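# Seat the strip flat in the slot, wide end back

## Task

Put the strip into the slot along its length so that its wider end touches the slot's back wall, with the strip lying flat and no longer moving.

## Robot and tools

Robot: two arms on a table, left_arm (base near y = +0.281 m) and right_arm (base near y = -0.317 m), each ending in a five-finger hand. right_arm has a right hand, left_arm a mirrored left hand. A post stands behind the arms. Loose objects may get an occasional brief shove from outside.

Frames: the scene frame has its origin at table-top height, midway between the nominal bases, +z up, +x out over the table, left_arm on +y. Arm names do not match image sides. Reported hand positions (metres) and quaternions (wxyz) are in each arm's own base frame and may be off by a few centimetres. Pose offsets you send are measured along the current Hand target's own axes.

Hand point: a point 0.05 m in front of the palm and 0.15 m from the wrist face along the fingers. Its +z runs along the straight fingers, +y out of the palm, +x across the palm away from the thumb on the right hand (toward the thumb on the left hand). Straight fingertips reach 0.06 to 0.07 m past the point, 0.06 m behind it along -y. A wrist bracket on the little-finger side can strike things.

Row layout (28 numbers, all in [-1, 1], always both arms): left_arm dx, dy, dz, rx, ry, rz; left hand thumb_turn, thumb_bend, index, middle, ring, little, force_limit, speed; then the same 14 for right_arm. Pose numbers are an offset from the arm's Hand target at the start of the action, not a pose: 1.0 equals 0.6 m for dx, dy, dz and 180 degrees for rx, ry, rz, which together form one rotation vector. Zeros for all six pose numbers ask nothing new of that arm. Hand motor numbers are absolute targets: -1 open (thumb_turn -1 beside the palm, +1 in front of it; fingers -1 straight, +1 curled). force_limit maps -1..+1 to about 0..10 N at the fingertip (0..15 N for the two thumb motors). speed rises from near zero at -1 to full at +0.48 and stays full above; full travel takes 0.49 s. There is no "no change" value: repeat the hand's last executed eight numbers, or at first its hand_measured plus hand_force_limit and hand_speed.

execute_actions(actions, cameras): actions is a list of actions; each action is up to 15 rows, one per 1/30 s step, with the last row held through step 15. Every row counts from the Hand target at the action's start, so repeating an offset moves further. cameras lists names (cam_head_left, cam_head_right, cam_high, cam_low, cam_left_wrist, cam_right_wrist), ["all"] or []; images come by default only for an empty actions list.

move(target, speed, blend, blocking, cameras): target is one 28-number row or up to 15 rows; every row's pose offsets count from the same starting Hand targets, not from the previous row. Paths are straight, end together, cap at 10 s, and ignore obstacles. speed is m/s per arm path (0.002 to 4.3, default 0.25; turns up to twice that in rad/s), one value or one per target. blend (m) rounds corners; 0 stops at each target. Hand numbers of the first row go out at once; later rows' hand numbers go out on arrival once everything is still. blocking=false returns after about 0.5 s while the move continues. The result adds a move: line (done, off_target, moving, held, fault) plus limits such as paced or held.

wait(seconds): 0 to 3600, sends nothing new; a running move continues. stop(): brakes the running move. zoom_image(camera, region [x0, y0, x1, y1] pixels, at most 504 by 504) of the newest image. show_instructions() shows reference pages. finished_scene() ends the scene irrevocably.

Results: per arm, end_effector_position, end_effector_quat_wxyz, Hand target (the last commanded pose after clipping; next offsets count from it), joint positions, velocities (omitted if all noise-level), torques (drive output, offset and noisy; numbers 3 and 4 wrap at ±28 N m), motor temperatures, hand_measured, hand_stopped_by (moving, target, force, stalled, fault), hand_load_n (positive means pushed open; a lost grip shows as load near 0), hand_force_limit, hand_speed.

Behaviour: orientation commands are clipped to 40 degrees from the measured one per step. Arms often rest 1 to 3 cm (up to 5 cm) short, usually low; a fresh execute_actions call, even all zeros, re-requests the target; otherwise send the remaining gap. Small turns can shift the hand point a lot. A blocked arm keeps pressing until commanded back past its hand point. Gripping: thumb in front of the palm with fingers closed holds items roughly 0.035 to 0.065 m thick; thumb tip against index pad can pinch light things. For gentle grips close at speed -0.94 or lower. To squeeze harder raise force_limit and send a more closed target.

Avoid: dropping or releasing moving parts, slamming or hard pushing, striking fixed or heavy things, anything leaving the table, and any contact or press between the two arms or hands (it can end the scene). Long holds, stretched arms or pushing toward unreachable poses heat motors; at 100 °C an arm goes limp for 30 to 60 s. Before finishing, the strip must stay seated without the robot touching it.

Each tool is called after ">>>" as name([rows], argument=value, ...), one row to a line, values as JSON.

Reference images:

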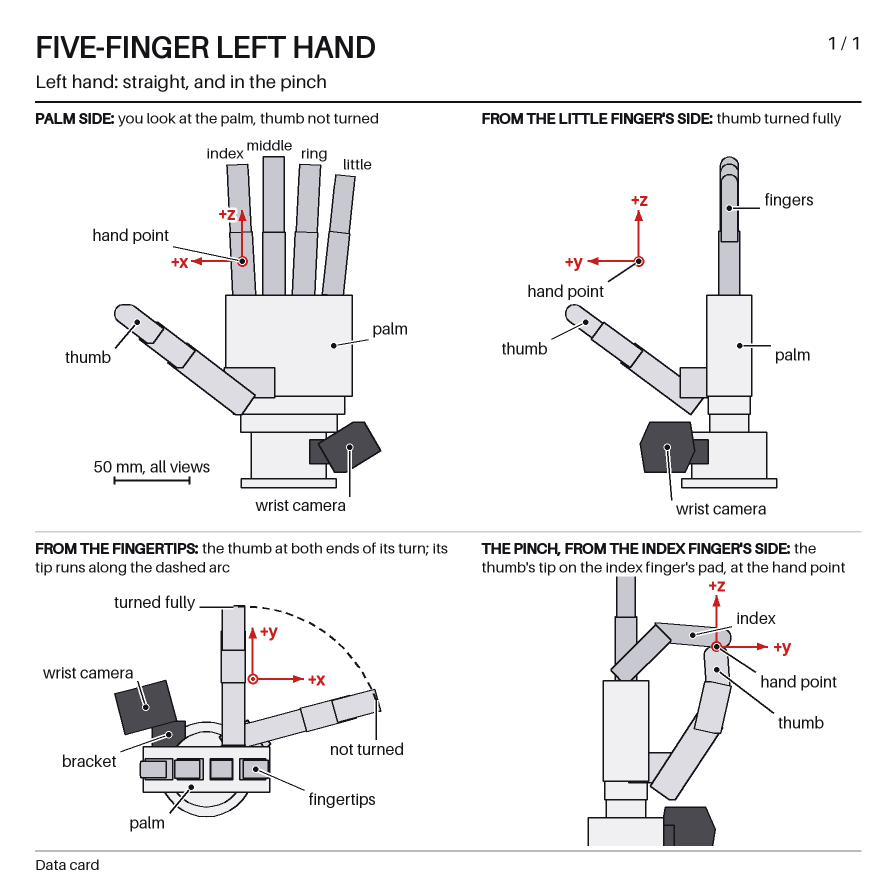

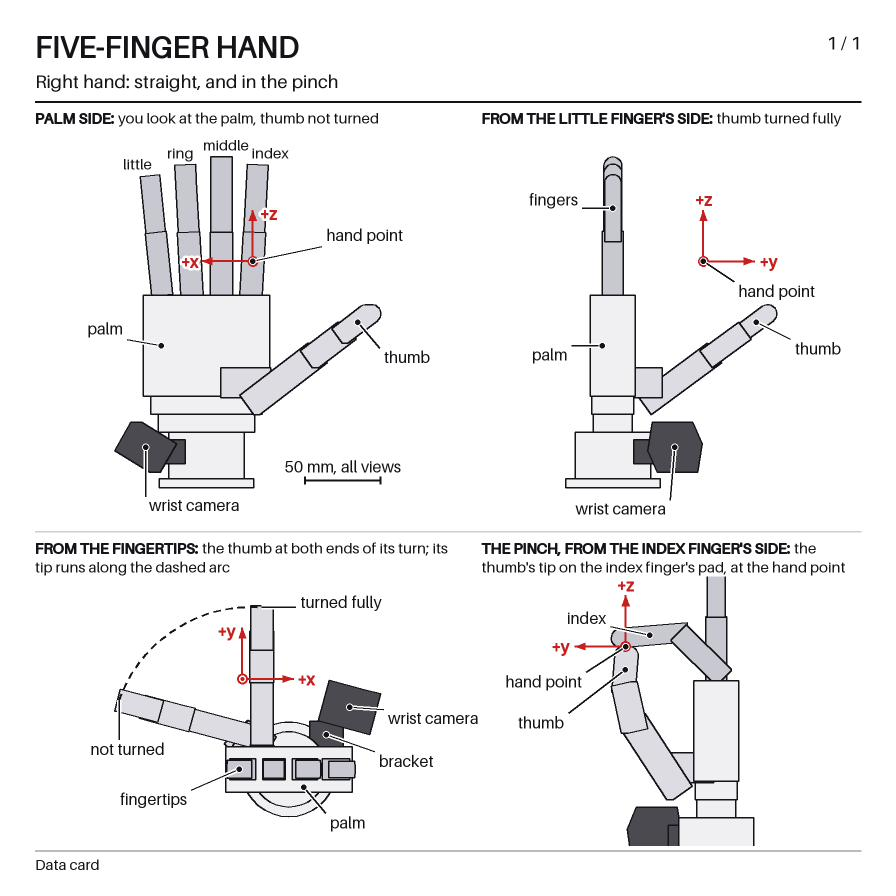

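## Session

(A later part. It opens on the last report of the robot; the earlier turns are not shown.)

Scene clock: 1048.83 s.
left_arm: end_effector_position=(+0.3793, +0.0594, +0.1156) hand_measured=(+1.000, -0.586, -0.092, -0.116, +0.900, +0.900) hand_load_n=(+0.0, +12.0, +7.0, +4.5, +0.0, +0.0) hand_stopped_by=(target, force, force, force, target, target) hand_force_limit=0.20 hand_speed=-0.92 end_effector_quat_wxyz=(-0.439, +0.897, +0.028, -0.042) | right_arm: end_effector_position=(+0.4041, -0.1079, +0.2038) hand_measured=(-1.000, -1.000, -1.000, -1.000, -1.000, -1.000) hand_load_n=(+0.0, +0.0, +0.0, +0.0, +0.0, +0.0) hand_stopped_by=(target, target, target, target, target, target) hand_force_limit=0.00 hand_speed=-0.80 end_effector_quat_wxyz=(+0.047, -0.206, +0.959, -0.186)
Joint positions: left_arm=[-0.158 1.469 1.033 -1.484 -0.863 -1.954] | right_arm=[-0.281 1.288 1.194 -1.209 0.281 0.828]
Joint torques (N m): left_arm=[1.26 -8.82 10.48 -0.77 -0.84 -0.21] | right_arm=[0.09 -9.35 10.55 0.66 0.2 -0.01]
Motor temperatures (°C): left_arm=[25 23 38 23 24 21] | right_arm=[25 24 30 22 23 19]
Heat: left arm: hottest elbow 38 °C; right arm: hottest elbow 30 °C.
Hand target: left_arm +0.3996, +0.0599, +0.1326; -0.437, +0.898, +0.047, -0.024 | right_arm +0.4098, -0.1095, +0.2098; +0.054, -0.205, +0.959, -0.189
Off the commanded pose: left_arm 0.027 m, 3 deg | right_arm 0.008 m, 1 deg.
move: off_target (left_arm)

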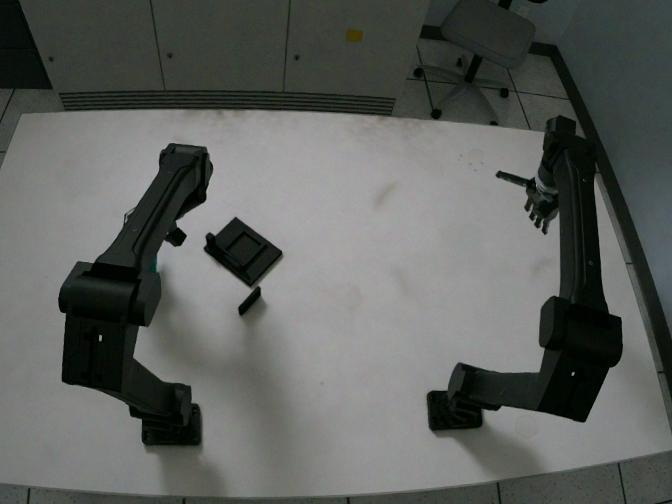

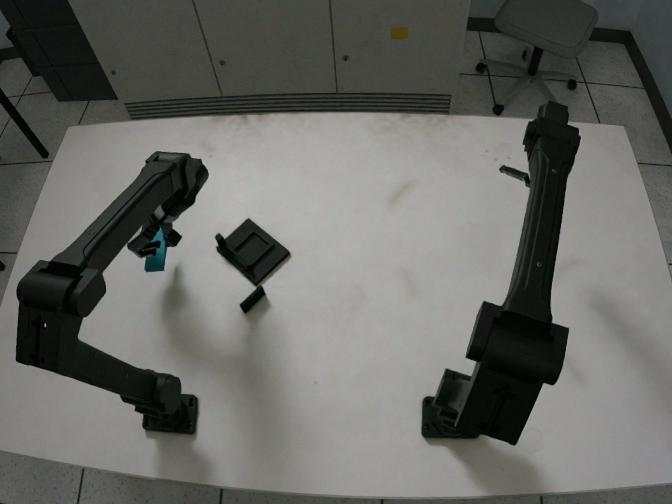

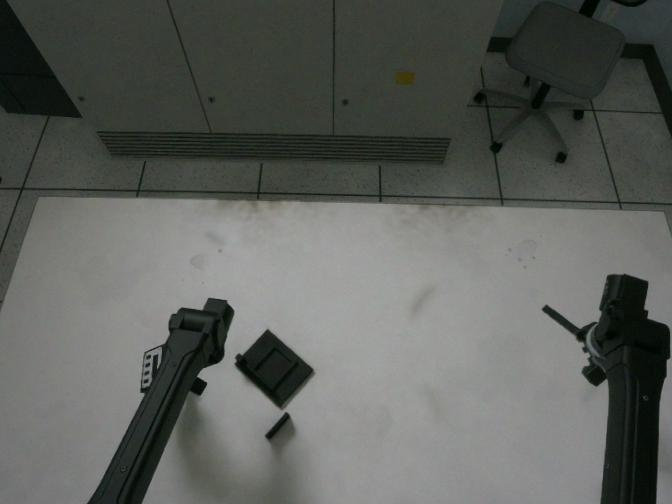

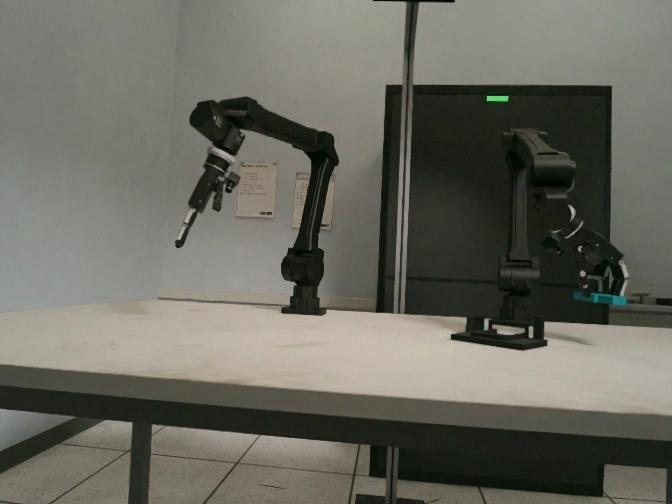

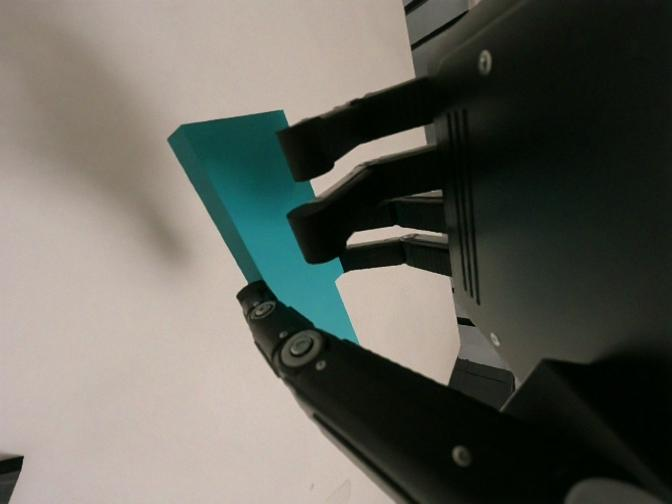

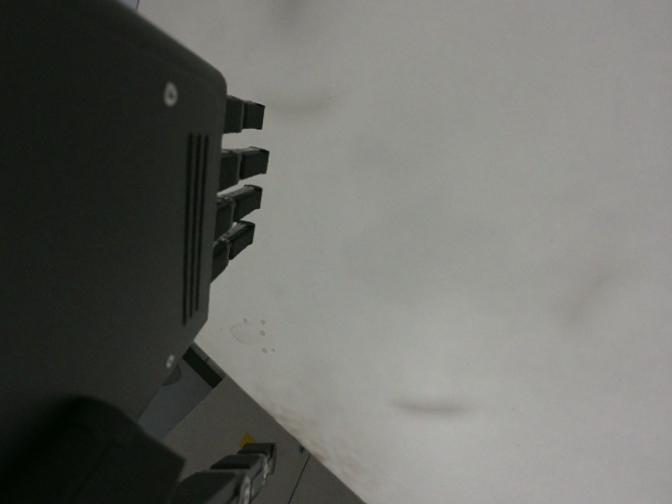

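>>> move(target=[0,0.14,0.1094,0,0,0,1,-0.2,0.15,0.15,0.9,0.9,0.2,-0.92,0,0,0,0,0,0,-1,-1,-1,-1,-1,-1,0,-0.8], speed=0.08, cameras=["cam_low", "cam_head_right","cam_left_wrist"])

>>> zoom_image(camera="cam_low", region=[530, 220, 660, 350])

Scene clock: 1079.00 s.
left_arm: end_effector_position=(+0.4001, +0.0560, +0.0285) hand_measured=(+1.000, -0.586, -0.092, -0.116, +0.900, +0.900) hand_load_n=(-0.5, +12.5, +6.5, +5.0, +0.0, +0.0) hand_stopped_by=(target, force, force, force, target, target) hand_force_limit=0.20 hand_speed=-0.92 end_effector_quat_wxyz=(-0.436, +0.899, +0.038, -0.026) | right_arm: end_effector_position=(+0.4041, -0.1079, +0.2038) hand_measured=(-1.000, -1.000, -1.000, -1.000, -1.000, -1.000) hand_load_n=(+0.0, +0.0, +0.0, +0.0, +0.0, +0.0) hand_stopped_by=(target, target, target, target, target, target) hand_force_limit=0.00 hand_speed=-0.80 end_effector_quat_wxyz=(+0.047, -0.206, +0.959, -0.186)
Joint positions: left_arm=[-0.158 1.628 0.954 -1.212 -0.862 -1.958] | right_arm=[-0.281 1.288 1.194 -1.209 0.281 0.828]
Joint torques (N m): left_arm=[1.2 -10.11 5.18 0.21 -0.89 -0.17] | right_arm=[0.21 -9.35 10.55 0.72 0.2 -0.01]
Heat: left arm: hottest elbow 38 °C; right arm: hottest elbow 30 °C.
Hand target: left_arm +0.3997, +0.0597, +0.0260; -0.437, +0.898, +0.047, -0.023 | right_arm +0.4098, -0.1095, +0.2098; +0.054, -0.205, +0.959, -0.189
Off the commanded pose: left_arm 0.004 m, 1 deg | right_arm 0.008 m, 1 deg.
move: done
Images, in order (width x height): cam_head_right 672x504, cam_low 672x504, cam_left_wrist 672x504.

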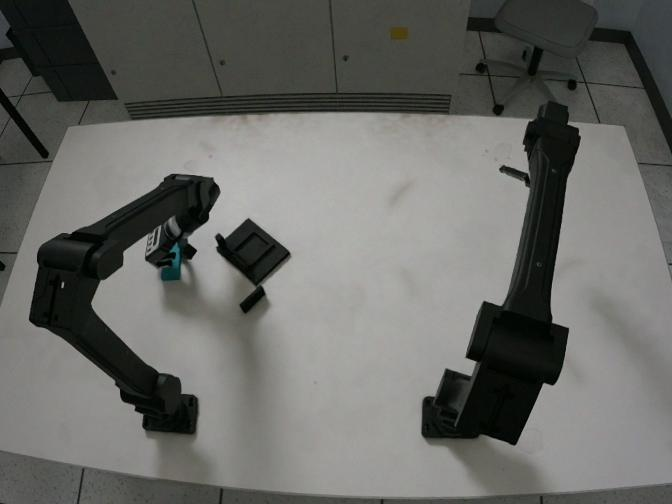

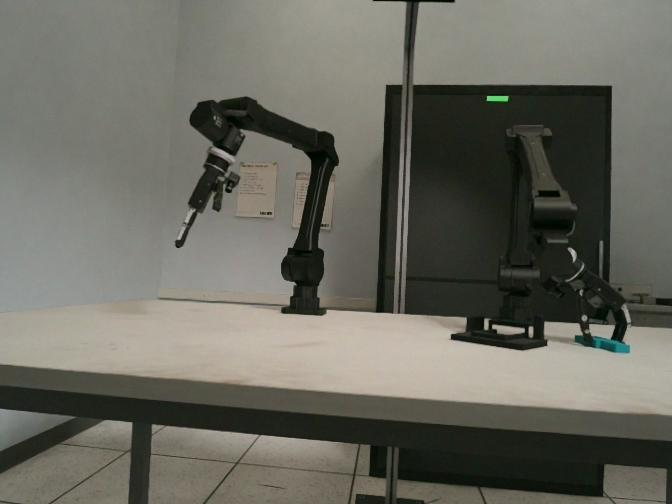

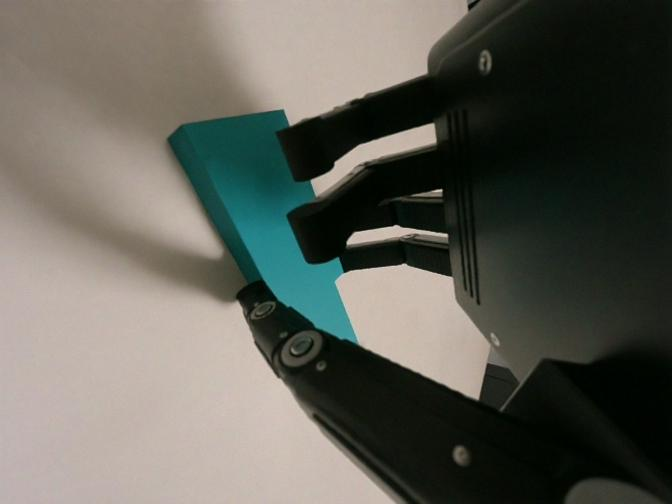

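Scaled by 3.877 from the camera's image (finer frame: 960x720).

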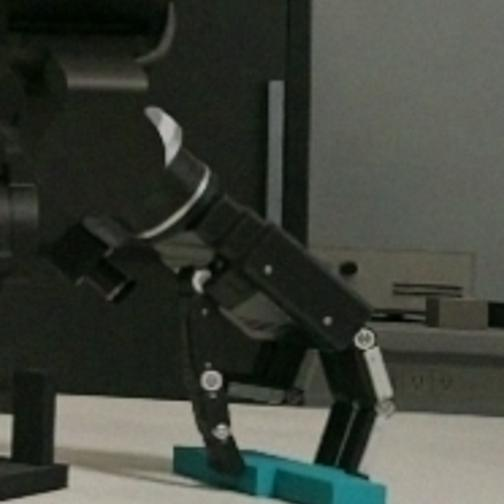

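>>> move(target=[0,0.0085,0.0066,0,0,0,1,-0.2,0.15,0.15,0.9,0.9,0.2,-0.92,0,0,0,0,0,0,-1,-1,-1,-1,-1,-1,0,-0.8], speed=0.03, cameras=["cam_low"])

>>> zoom_image(camera="cam_low", region=[560, 280, 650, 370])

Scene clock: 1095.47 s.
left_arm: end_effector_position=(+0.4033, +0.0555, +0.0282) hand_measured=(+1.000, -0.586, -0.092, -0.116, +0.900, +0.900) hand_load_n=(+0.0, +12.0, +6.5, +5.0, +0.5, +0.0) hand_stopped_by=(target, force, force, force, target, target) hand_force_limit=0.20 hand_speed=-0.92 end_effector_quat_wxyz=(-0.435, +0.899, +0.041, -0.020) | right_arm: end_effector_position=(+0.4041, -0.1079, +0.2038) hand_measured=(-1.000, -1.000, -1.000, -1.000, -1.000, -1.000) hand_load_n=(+0.0, +0.0, +0.0, -0.5, +0.0, +0.0) hand_stopped_by=(target, target, target, target, target, target) hand_force_limit=0.00 hand_speed=-0.80 end_effector_quat_wxyz=(+0.047, -0.206, +0.959, -0.186)
Joint positions: left_arm=[-0.158 1.628 0.954 -1.198 -0.862 -1.958] | right_arm=[-0.281 1.288 1.194 -1.209 0.281 0.828]
Joint torques (N m): left_arm=[1.14 -9.23 4.75 0.38 -0.89 -0.18] | right_arm=[0.15 -9.35 10.54 0.66 0.2 -0.01]
Heat: left arm: hottest elbow 36 °C; right arm: hottest elbow 30 °C.
Hand target: left_arm +0.3996, +0.0596, +0.0195; -0.437, +0.898, +0.047, -0.024 | right_arm +0.4098, -0.1095, +0.2098; +0.054, -0.205, +0.959, -0.189
Off the commanded pose: left_arm 0.010 m, 1 deg | right_arm 0.008 m, 1 deg.
move: done

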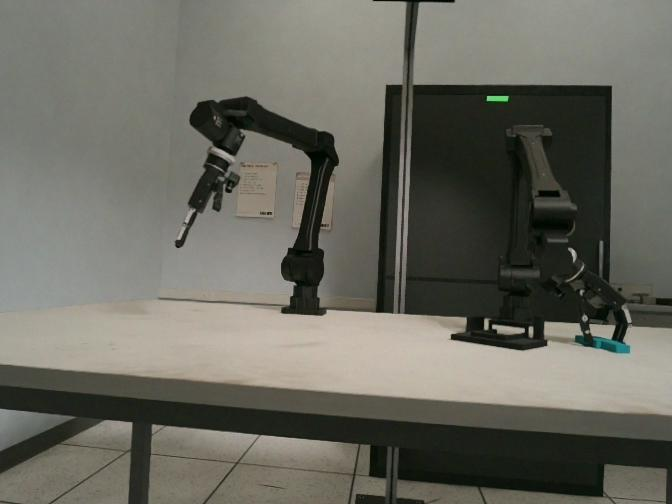

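Scaled by 5.600 from the camera's image (finer frame: 960x720).

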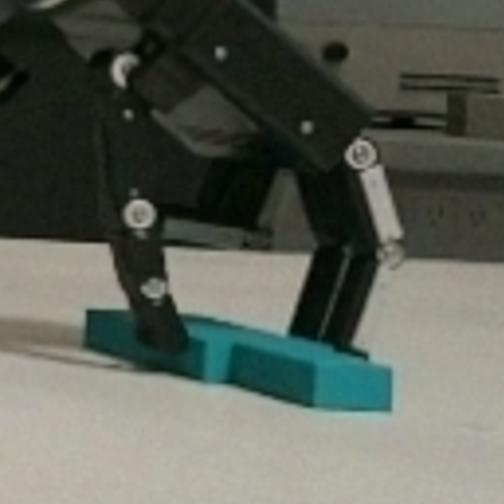

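>>> move([
  [0,-0.0066,-0.0051,0,0,0,1,-0.2,0.15,0.15,0.9,0.9,0.2,-0.92,0,0,0,0,0,0,-1,-1,-1,-1,-1,-1,0,-0.8],
  [0,-0.0066,-0.0051,0,0,0,1,-1,-0.35,-0.35,0.9,0.9,0.2,-0.7,0,0,0,0,0,0,-1,-1,-1,-1,-1,-1,0,-0.8],
  [0,-0.16,-0.12,0,0,0,1,-1,-0.35,-0.35,0.9,0.9,0.2,-0.7,0,0,0,0,0,0,-1,-1,-1,-1,-1,-1,0,-0.8],
], speed=0.08, cameras=["all"])

Scene clock: 1116.13 s.
left_arm: end_effector_position=(+0.3843, +0.0604, +0.1227) hand_measured=(+1.000, -1.000, -0.350, -0.350, +0.900, +0.900) hand_load_n=(+0.0, +0.0, +0.0, +0.0, +0.5, +0.0) hand_stopped_by=(target, target, target, target, target, target) hand_force_limit=0.20 hand_speed=-0.70 end_effector_quat_wxyz=(-0.439, +0.897, +0.033, -0.040) | right_arm: end_effector_position=(+0.4041, -0.1079, +0.2038) hand_measured=(-1.000, -1.000, -1.000, -1.000, -1.000, -1.000) hand_load_n=(+0.0, +0.0, +0.0, +0.0, +0.0, +0.0) hand_stopped_by=(target, target, target, target, target, target) hand_force_limit=0.00 hand_speed=-0.80 end_effector_quat_wxyz=(+0.047, -0.206, +0.959, -0.186)
Joint positions: left_arm=[-0.154 1.471 1.056 -1.5 -0.864 -1.958] | right_arm=[-0.281 1.288 1.194 -1.209 0.281 0.828]
Joint torques (N m): left_arm=[1.38 -9.58 9.72 -0.79 -0.93 -0.06] | right_arm=[0.15 -9.35 10.52 0.66 0.2 -0.01]
Motor temperatures (°C): left_arm=[24 24 33 23 24 21] | right_arm=[24 24 30 22 23 19]
Heat: left arm: hottest elbow 33 °C; right arm: hottest elbow 30 °C.
Hand target: left_arm +0.3994, +0.0624, +0.1395; -0.437, +0.898, +0.047, -0.023 | right_arm +0.4098, -0.1095, +0.2098; +0.054, -0.205, +0.959, -0.189
Off the commanded pose: left_arm 0.023 m, 2 deg | right_arm 0.008 m, 1 deg.
move: off_target (left_arm)

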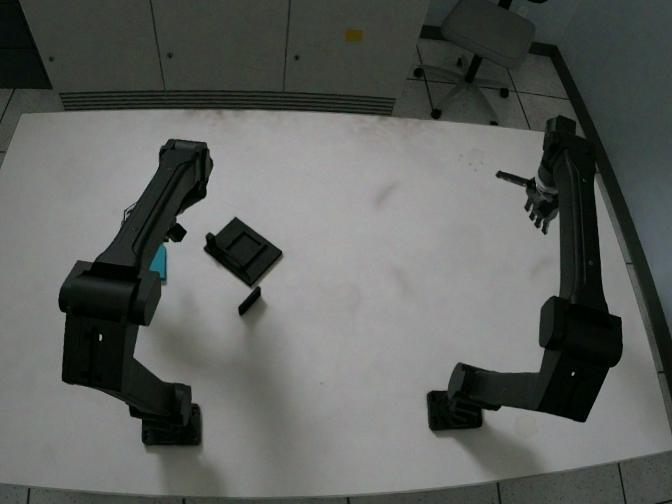

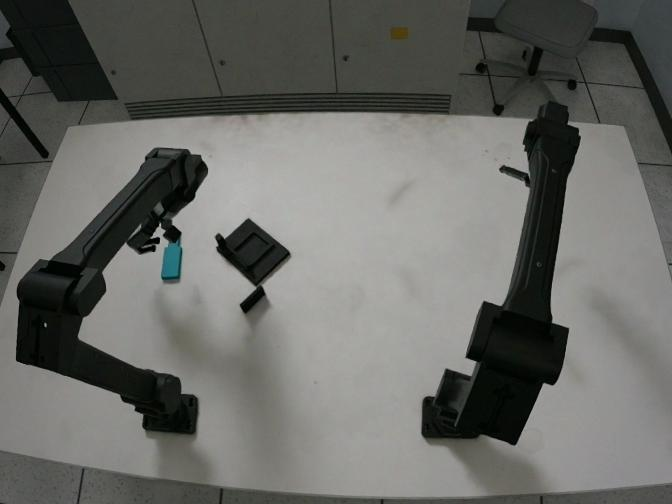

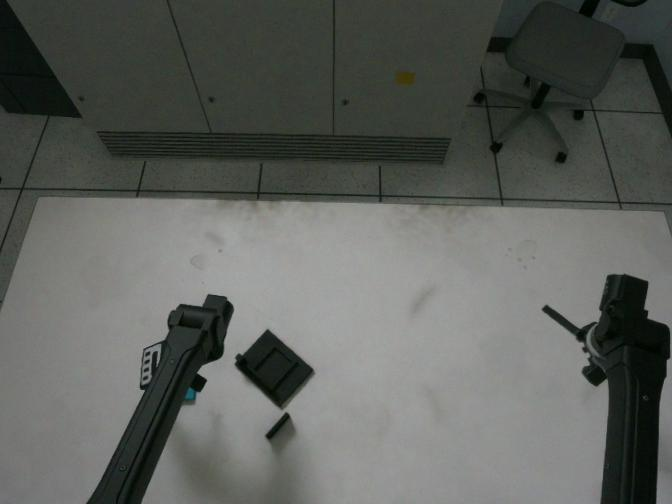

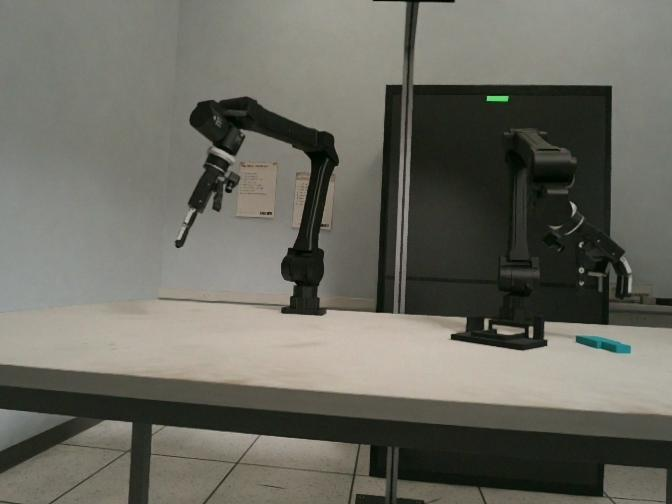

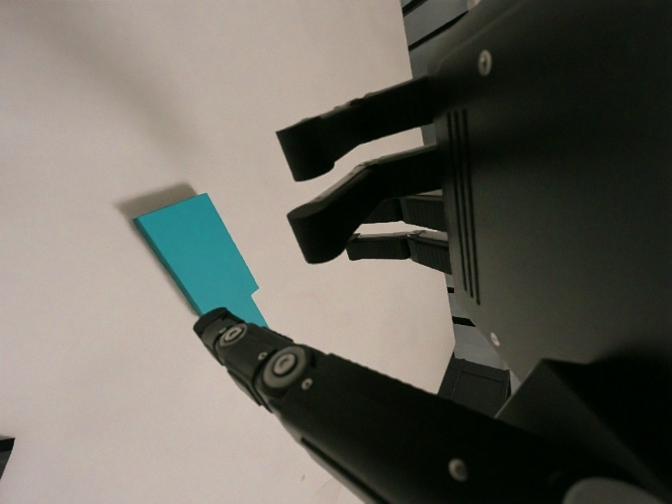

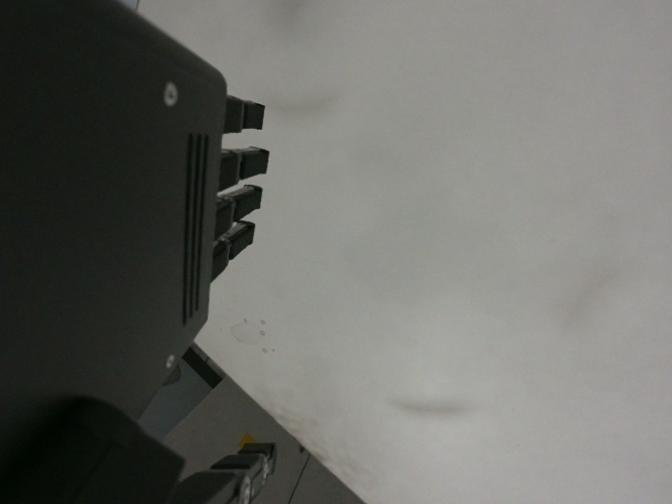

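>>> move([
  [-0.0378,-0.0617,-0.112,0,0.394,0.308,1,-1,-0.15,-0.15,0.9,0.9,0.2,-0.6,0,0,0,0,0,0,-1,-1,-1,-1,-1,-1,0,-0.8],
  [0.0497,0.0312,-0.0142,0,0.788,0.616,1,-1,-0.15,-0.15,0.9,0.9,0.2,-0.6,0,0,0,0,0,0,-1,-1,-1,-1,-1,-1,0,-0.8],
], speed=[0.3,0.3], blend=0.03, cameras=["all"])

Scene clock: 1198.57 s.
left_arm: end_effector_position=(+0.4152, +0.0433, +0.1232) hand_measured=(+1.000, -1.000, -0.150, -0.150, +0.900, +0.900) hand_load_n=(+0.0, +0.0, +0.0, -0.5, +0.0, +0.0) hand_stopped_by=(target, target, target, target, target, target) hand_force_limit=0.20 hand_speed=-0.60 end_effector_quat_wxyz=(+0.012, -0.062, +0.894, -0.443) | right_arm: end_effector_position=(+0.4041, -0.1079, +0.2038) hand_measured=(-1.000, -1.000, -1.000, -1.000, -1.000, -1.000) hand_load_n=(-0.5, +0.0, -0.5, +0.0, +0.0, +0.0) hand_stopped_by=(target, target, target, target, target, target) hand_force_limit=0.00 hand_speed=-0.80 end_effector_quat_wxyz=(+0.047, -0.206, +0.959, -0.186)
Joint positions: left_arm=[0.361 1.693 1.317 -1.524 0.874 1.947] | right_arm=[-0.281 1.288 1.194 -1.209 0.281 0.828]
Joint torques (N m): left_arm=[0.15 -11.28 10.13 -0.59 0.47 0.2] | right_arm=[0.09 -9.41 10.55 0.69 0.2 -0.01]
Heat: left arm: hottest elbow 36 °C; right arm: hottest elbow 31 °C.
Hand target: left_arm +0.4311, +0.0473, +0.1300; +0.023, -0.047, +0.897, -0.438 | right_arm +0.4098, -0.1095, +0.2098; +0.054, -0.205, +0.959, -0.189
Off the commanded pose: left_arm 0.018 m, 2 deg | right_arm 0.008 m, 1 deg.
move: off_target (left_arm)

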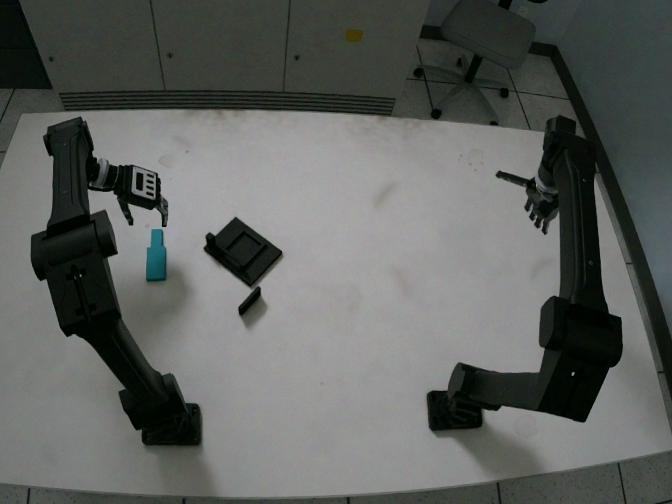

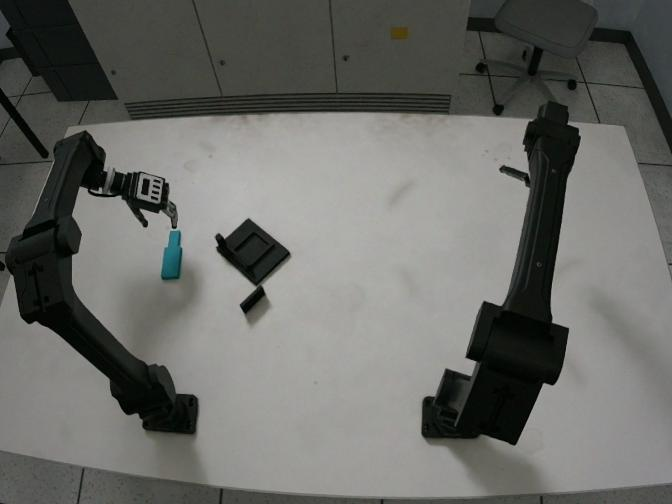

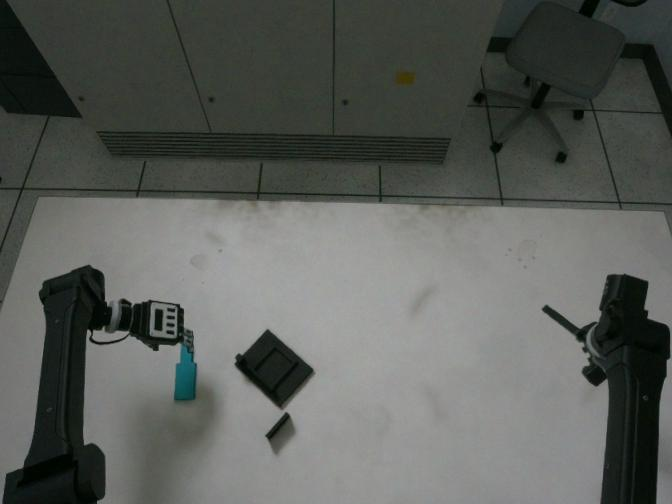

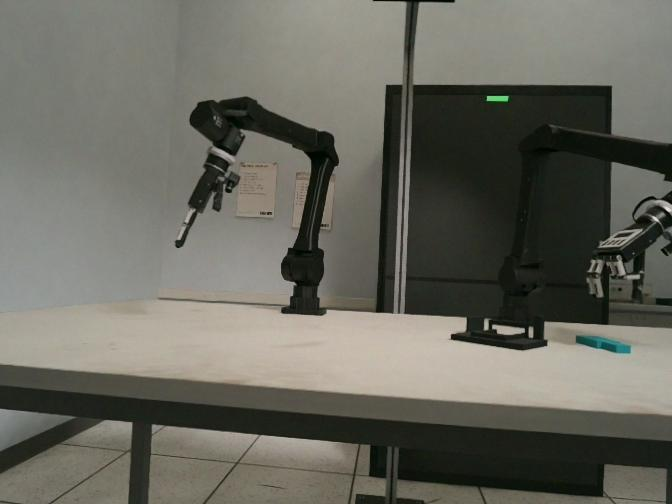

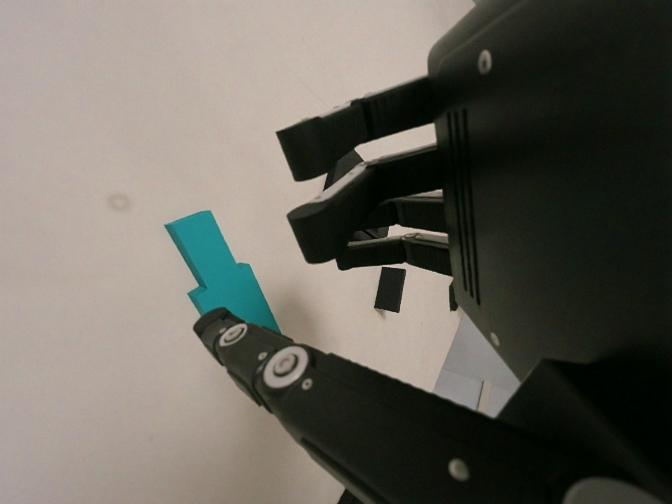

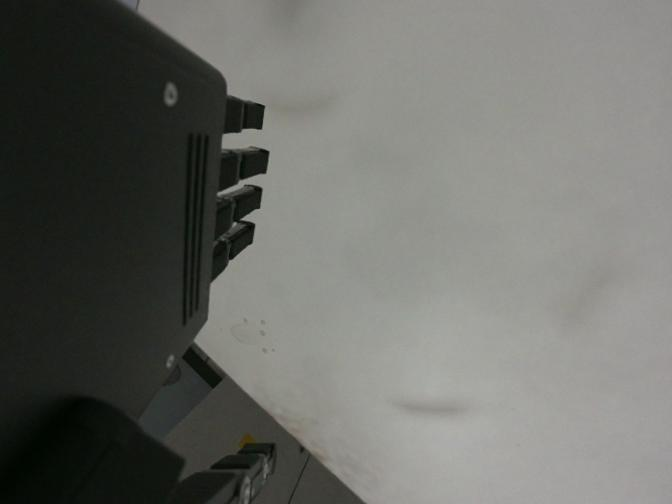

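>>> execute_actions(actions=[], cameras=["cam_left_wrist","cam_high","cam_low","cam_head_left"])

Scene clock: 1244.07 s.
left_arm: end_effector_position=(+0.4152, +0.0433, +0.1232) hand_measured=(+1.000, -1.000, -0.150, -0.150, +0.900, +0.900) hand_load_n=(+0.0, +0.0, +0.0, +0.0, +0.0, +0.0) hand_stopped_by=(target, target, target, target, target, target) hand_force_limit=0.20 hand_speed=-0.60 end_effector_quat_wxyz=(+0.012, -0.062, +0.894, -0.443) | right_arm: end_effector_position=(+0.4041, -0.1079, +0.2038) hand_measured=(-1.000, -1.000, -1.000, -1.000, -1.000, -1.000) hand_load_n=(+0.0, +0.0, +0.0, +0.0, +0.0, +0.0) hand_stopped_by=(target, target, target, target, target, target) hand_force_limit=0.00 hand_speed=-0.80 end_effector_quat_wxyz=(+0.047, -0.206, +0.959, -0.186)
Joint positions: left_arm=[0.361 1.693 1.317 -1.524 0.874 1.948] | right_arm=[-0.281 1.288 1.194 -1.209 0.281 0.828]
Joint velocities: within noise
Joint torques (N m): left_arm=[0.21 -11.28 10.11 -0.59 0.47 0.17] | right_arm=[0.09 -9.35 10.52 0.7 0.2 -0.01]
Motor temperatures (°C): left_arm=[24 25 34 23 24 21] | right_arm=[24 24 31 22 23 19]
Heat: left arm: hottest elbow 34 °C; right arm: hottest elbow 31 °C.
Hand target: left_arm +0.4311, +0.0473, +0.1300; +0.023, -0.047, +0.897, -0.438 | right_arm +0.4098, -0.1095, +0.2098; +0.054, -0.205, +0.959, -0.189
Off the commanded pose: left_arm 0.018 m, 2 deg | right_arm 0.008 m, 1 deg.
Images, in order (width x height): cam_head_left 672x504, cam_high 672x504, cam_low 672x504, cam_left_wrist 672x504.

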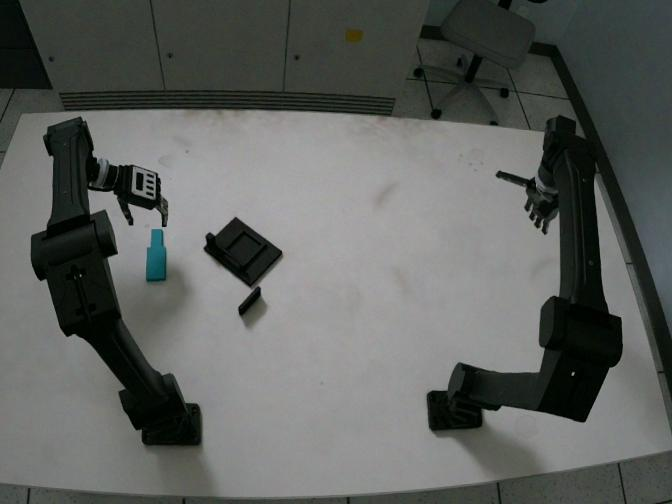

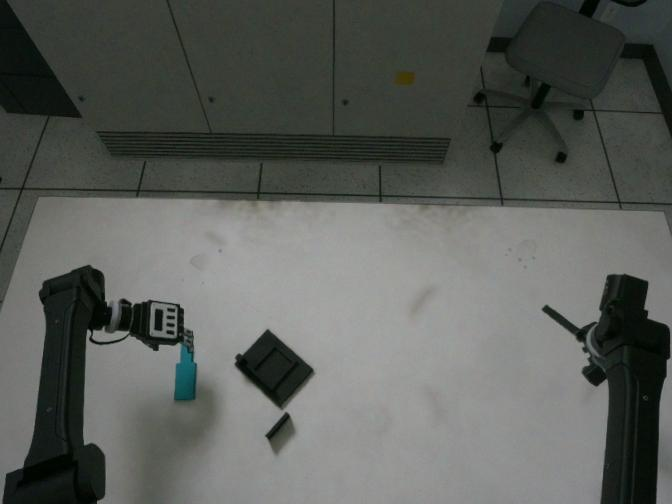

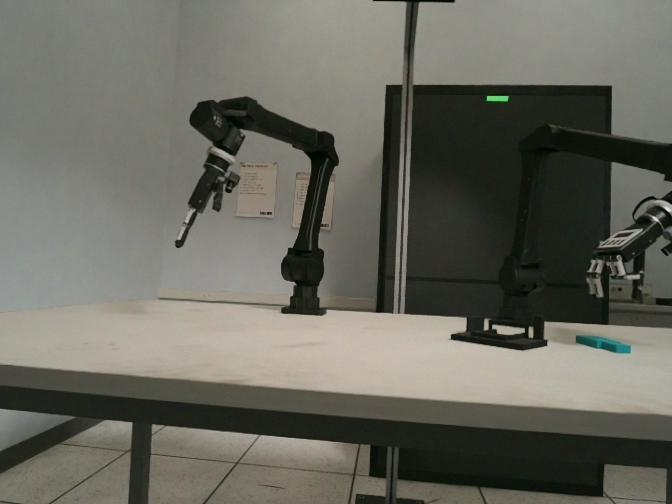

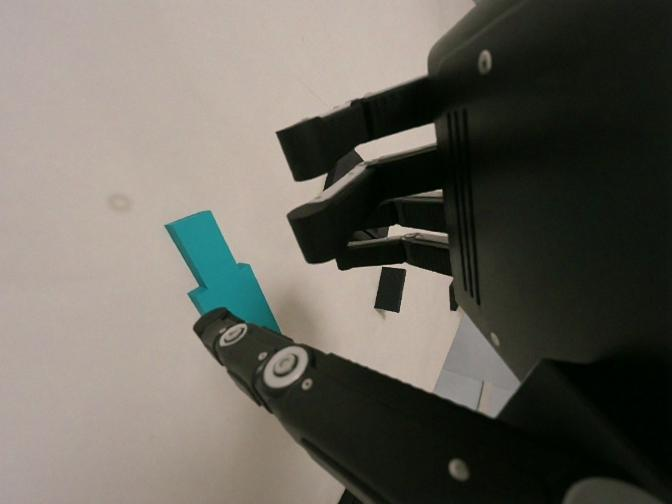

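>>> zoom_image(camera="cam_left_wrist", region=[100, 180, 380, 390])

>>> zoom_image(camera="cam_high", region=[80, 260, 360, 470])

>>> zoom_image(camera="cam_head_left", region=[80, 140, 340, 340])

Scaled by 1.800 from the camera's image (finer frame: 960x720).

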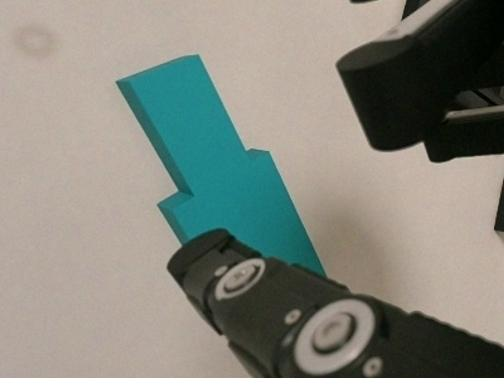

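Scaled by 1.800 from the camera's image (finer frame: 960x720).

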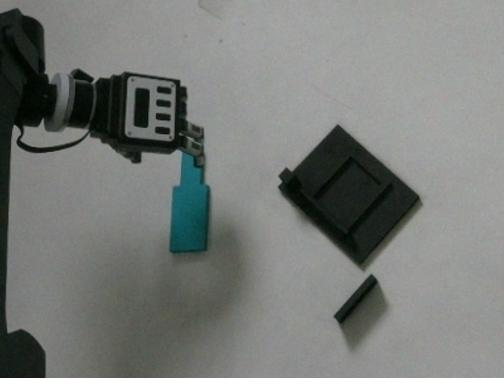

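Scaled by 1.938 from the camera's image (finer frame: 960x720).

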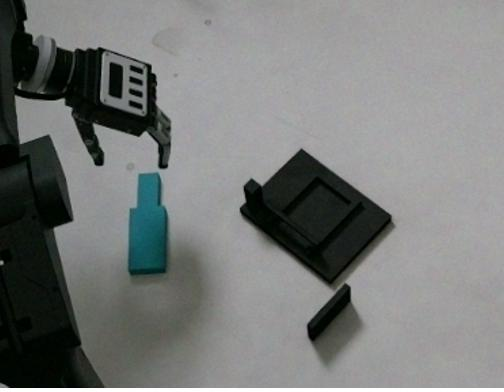

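>>> move(target=[0,0.0722,0.0565,0,0,0,1,-1,-0.15,-0.15,0.9,0.9,0.2,-0.6,0,0,0,0,0,0,-1,-1,-1,-1,-1,-1,0,-0.8], speed=0.1, cameras=["cam_left_wrist"])

Scene clock: 1286.53 s.
left_arm: end_effector_position=(+0.4332, +0.0501, +0.0849) hand_measured=(+1.000, -1.000, -0.150, -0.150, +0.900, +0.900) hand_load_n=(+0.0, +0.0, +0.0, +0.0, +0.0, +0.0) hand_stopped_by=(target, target, target, target, target, target) hand_force_limit=0.20 hand_speed=-0.60 end_effector_quat_wxyz=(+0.028, -0.054, +0.897, -0.438) | right_arm: end_effector_position=(+0.4041, -0.1079, +0.2038) hand_measured=(-1.000, -1.000, -1.000, -1.000, -1.000, -1.000) hand_load_n=(+0.0, +0.0, +0.0, +0.0, +0.0, +0.0) hand_stopped_by=(target, target, target, target, target, target) hand_force_limit=0.00 hand_speed=-0.80 end_effector_quat_wxyz=(+0.047, -0.206, +0.959, -0.186)
Joint positions: left_arm=[0.361 1.755 1.301 -1.409 0.874 1.95] | right_arm=[-0.281 1.288 1.194 -1.209 0.281 0.828]
Joint torques (N m): left_arm=[0.15 -12.28 5.72 0.29 0.48 0.16] | right_arm=[0.09 -9.41 10.52 0.69 0.2 -0.02]
Heat: left arm: hottest elbow 34 °C; right arm: hottest elbow 31 °C.
Hand target: left_arm +0.4311, +0.0472, +0.0750; +0.023, -0.047, +0.897, -0.438 | right_arm +0.4098, -0.1095, +0.2098; +0.054, -0.205, +0.959, -0.189
Off the commanded pose: left_arm 0.011 m, 1 deg | right_arm 0.008 m, 1 deg.
move: off_target (left_arm)

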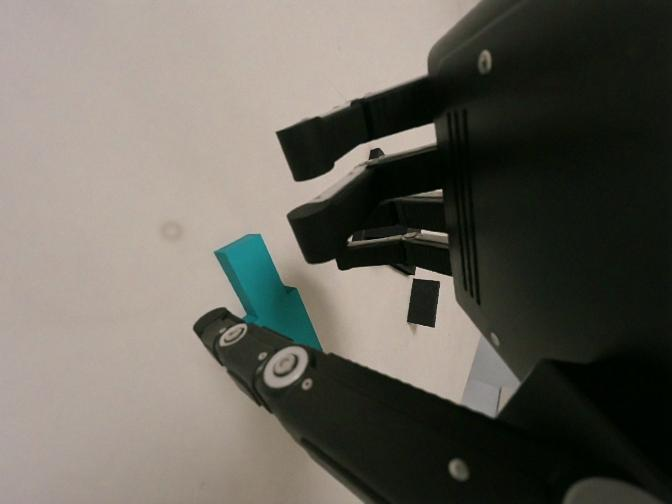

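>>> zoom_image(camera="cam_left_wrist", region=[190, 210, 340, 370])

Scaled by 3.150 from the camera's image (finer frame: 960x720).

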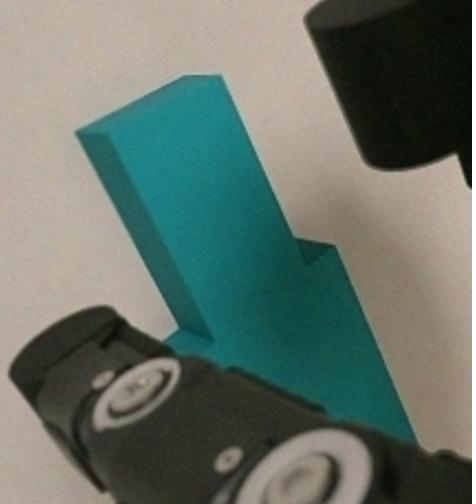

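>>> move(target=[0.0353,0.0287,0.0445,0,0,0,1,-1,-0.15,-0.15,0.9,0.9,0.2,-0.6,0,0,0,0,0,0,-1,-1,-1,-1,-1,-1,0,-0.8], speed=0.08, cameras=["cam_left_wrist","cam_low"])

>>> zoom_image(camera="cam_left_wrist", region=[190, 230, 400, 390])

>>> zoom_image(camera="cam_low", region=[520, 220, 672, 372])

Scene clock: 1344.93 s.
left_arm: end_effector_position=(+0.4134, +0.0390, +0.0480) hand_measured=(+1.000, -1.000, -0.150, -0.150, +0.900, +0.900) hand_load_n=(+0.0, +0.0, +0.0, +0.0, +0.0, +0.0) hand_stopped_by=(target, target, target, target, target, target) hand_force_limit=0.20 hand_speed=-0.60 end_effector_quat_wxyz=(+0.025, -0.050, +0.897, -0.439) | right_arm: end_effector_position=(+0.4041, -0.1079, +0.2038) hand_measured=(-1.000, -1.000, -1.000, -1.000, -1.000, -1.000) hand_load_n=(+0.0, +0.0, +0.0, +0.0, +0.0, +0.0) hand_stopped_by=(target, target, target, target, target, target) hand_force_limit=0.00 hand_speed=-0.80 end_effector_quat_wxyz=(+0.047, -0.206, +0.959, -0.186)
Joint positions: left_arm=[0.353 1.755 1.189 -1.301 0.874 1.95] | right_arm=[-0.281 1.288 1.194 -1.209 0.281 0.828]
Joint torques (N m): left_arm=[-0.09 -12.69 5.35 0.23 0.61 -0.02] | right_arm=[0.15 -9.35 10.56 0.68 0.2 -0.02]
Heat: left arm: hottest elbow 32 °C; right arm: hottest elbow 31 °C.
Hand target: left_arm +0.4110, +0.0345, +0.0450; +0.022, -0.047, +0.897, -0.439 | right_arm +0.4098, -0.1095, +0.2098; +0.054, -0.205, +0.959, -0.189
Off the commanded pose: left_arm 0.006 m, 0 deg | right_arm 0.008 m, 1 deg.
move: done
Images, in order (width x height): cam_low 672x504, cam_left_wrist 672x504.

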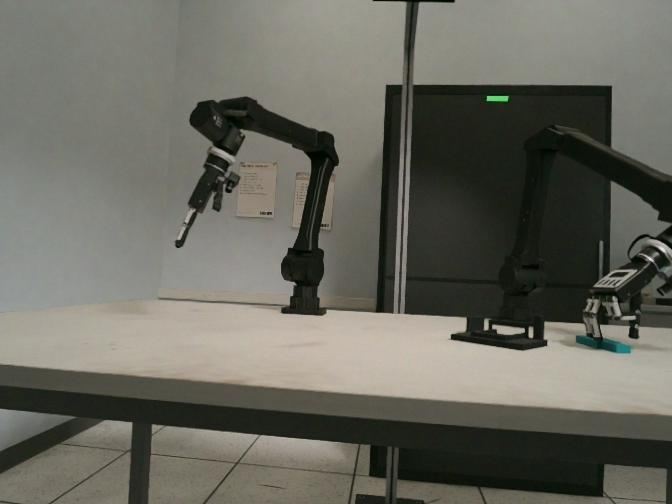

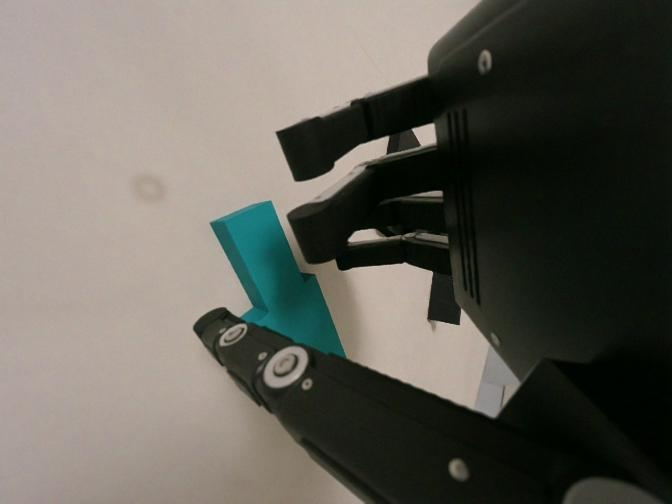

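Scaled by 2.400 from the camera's image (finer frame: 960x720).

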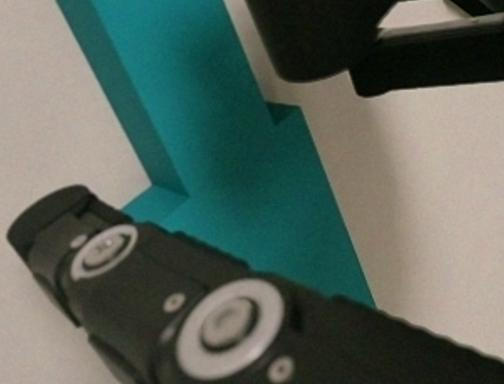

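Scaled by 3.316 from the camera's image (finer frame: 960x720).

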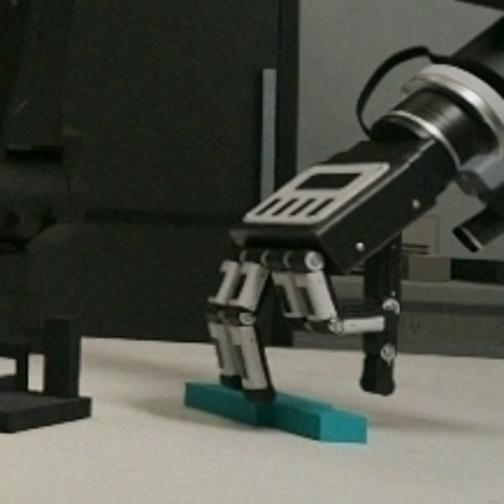

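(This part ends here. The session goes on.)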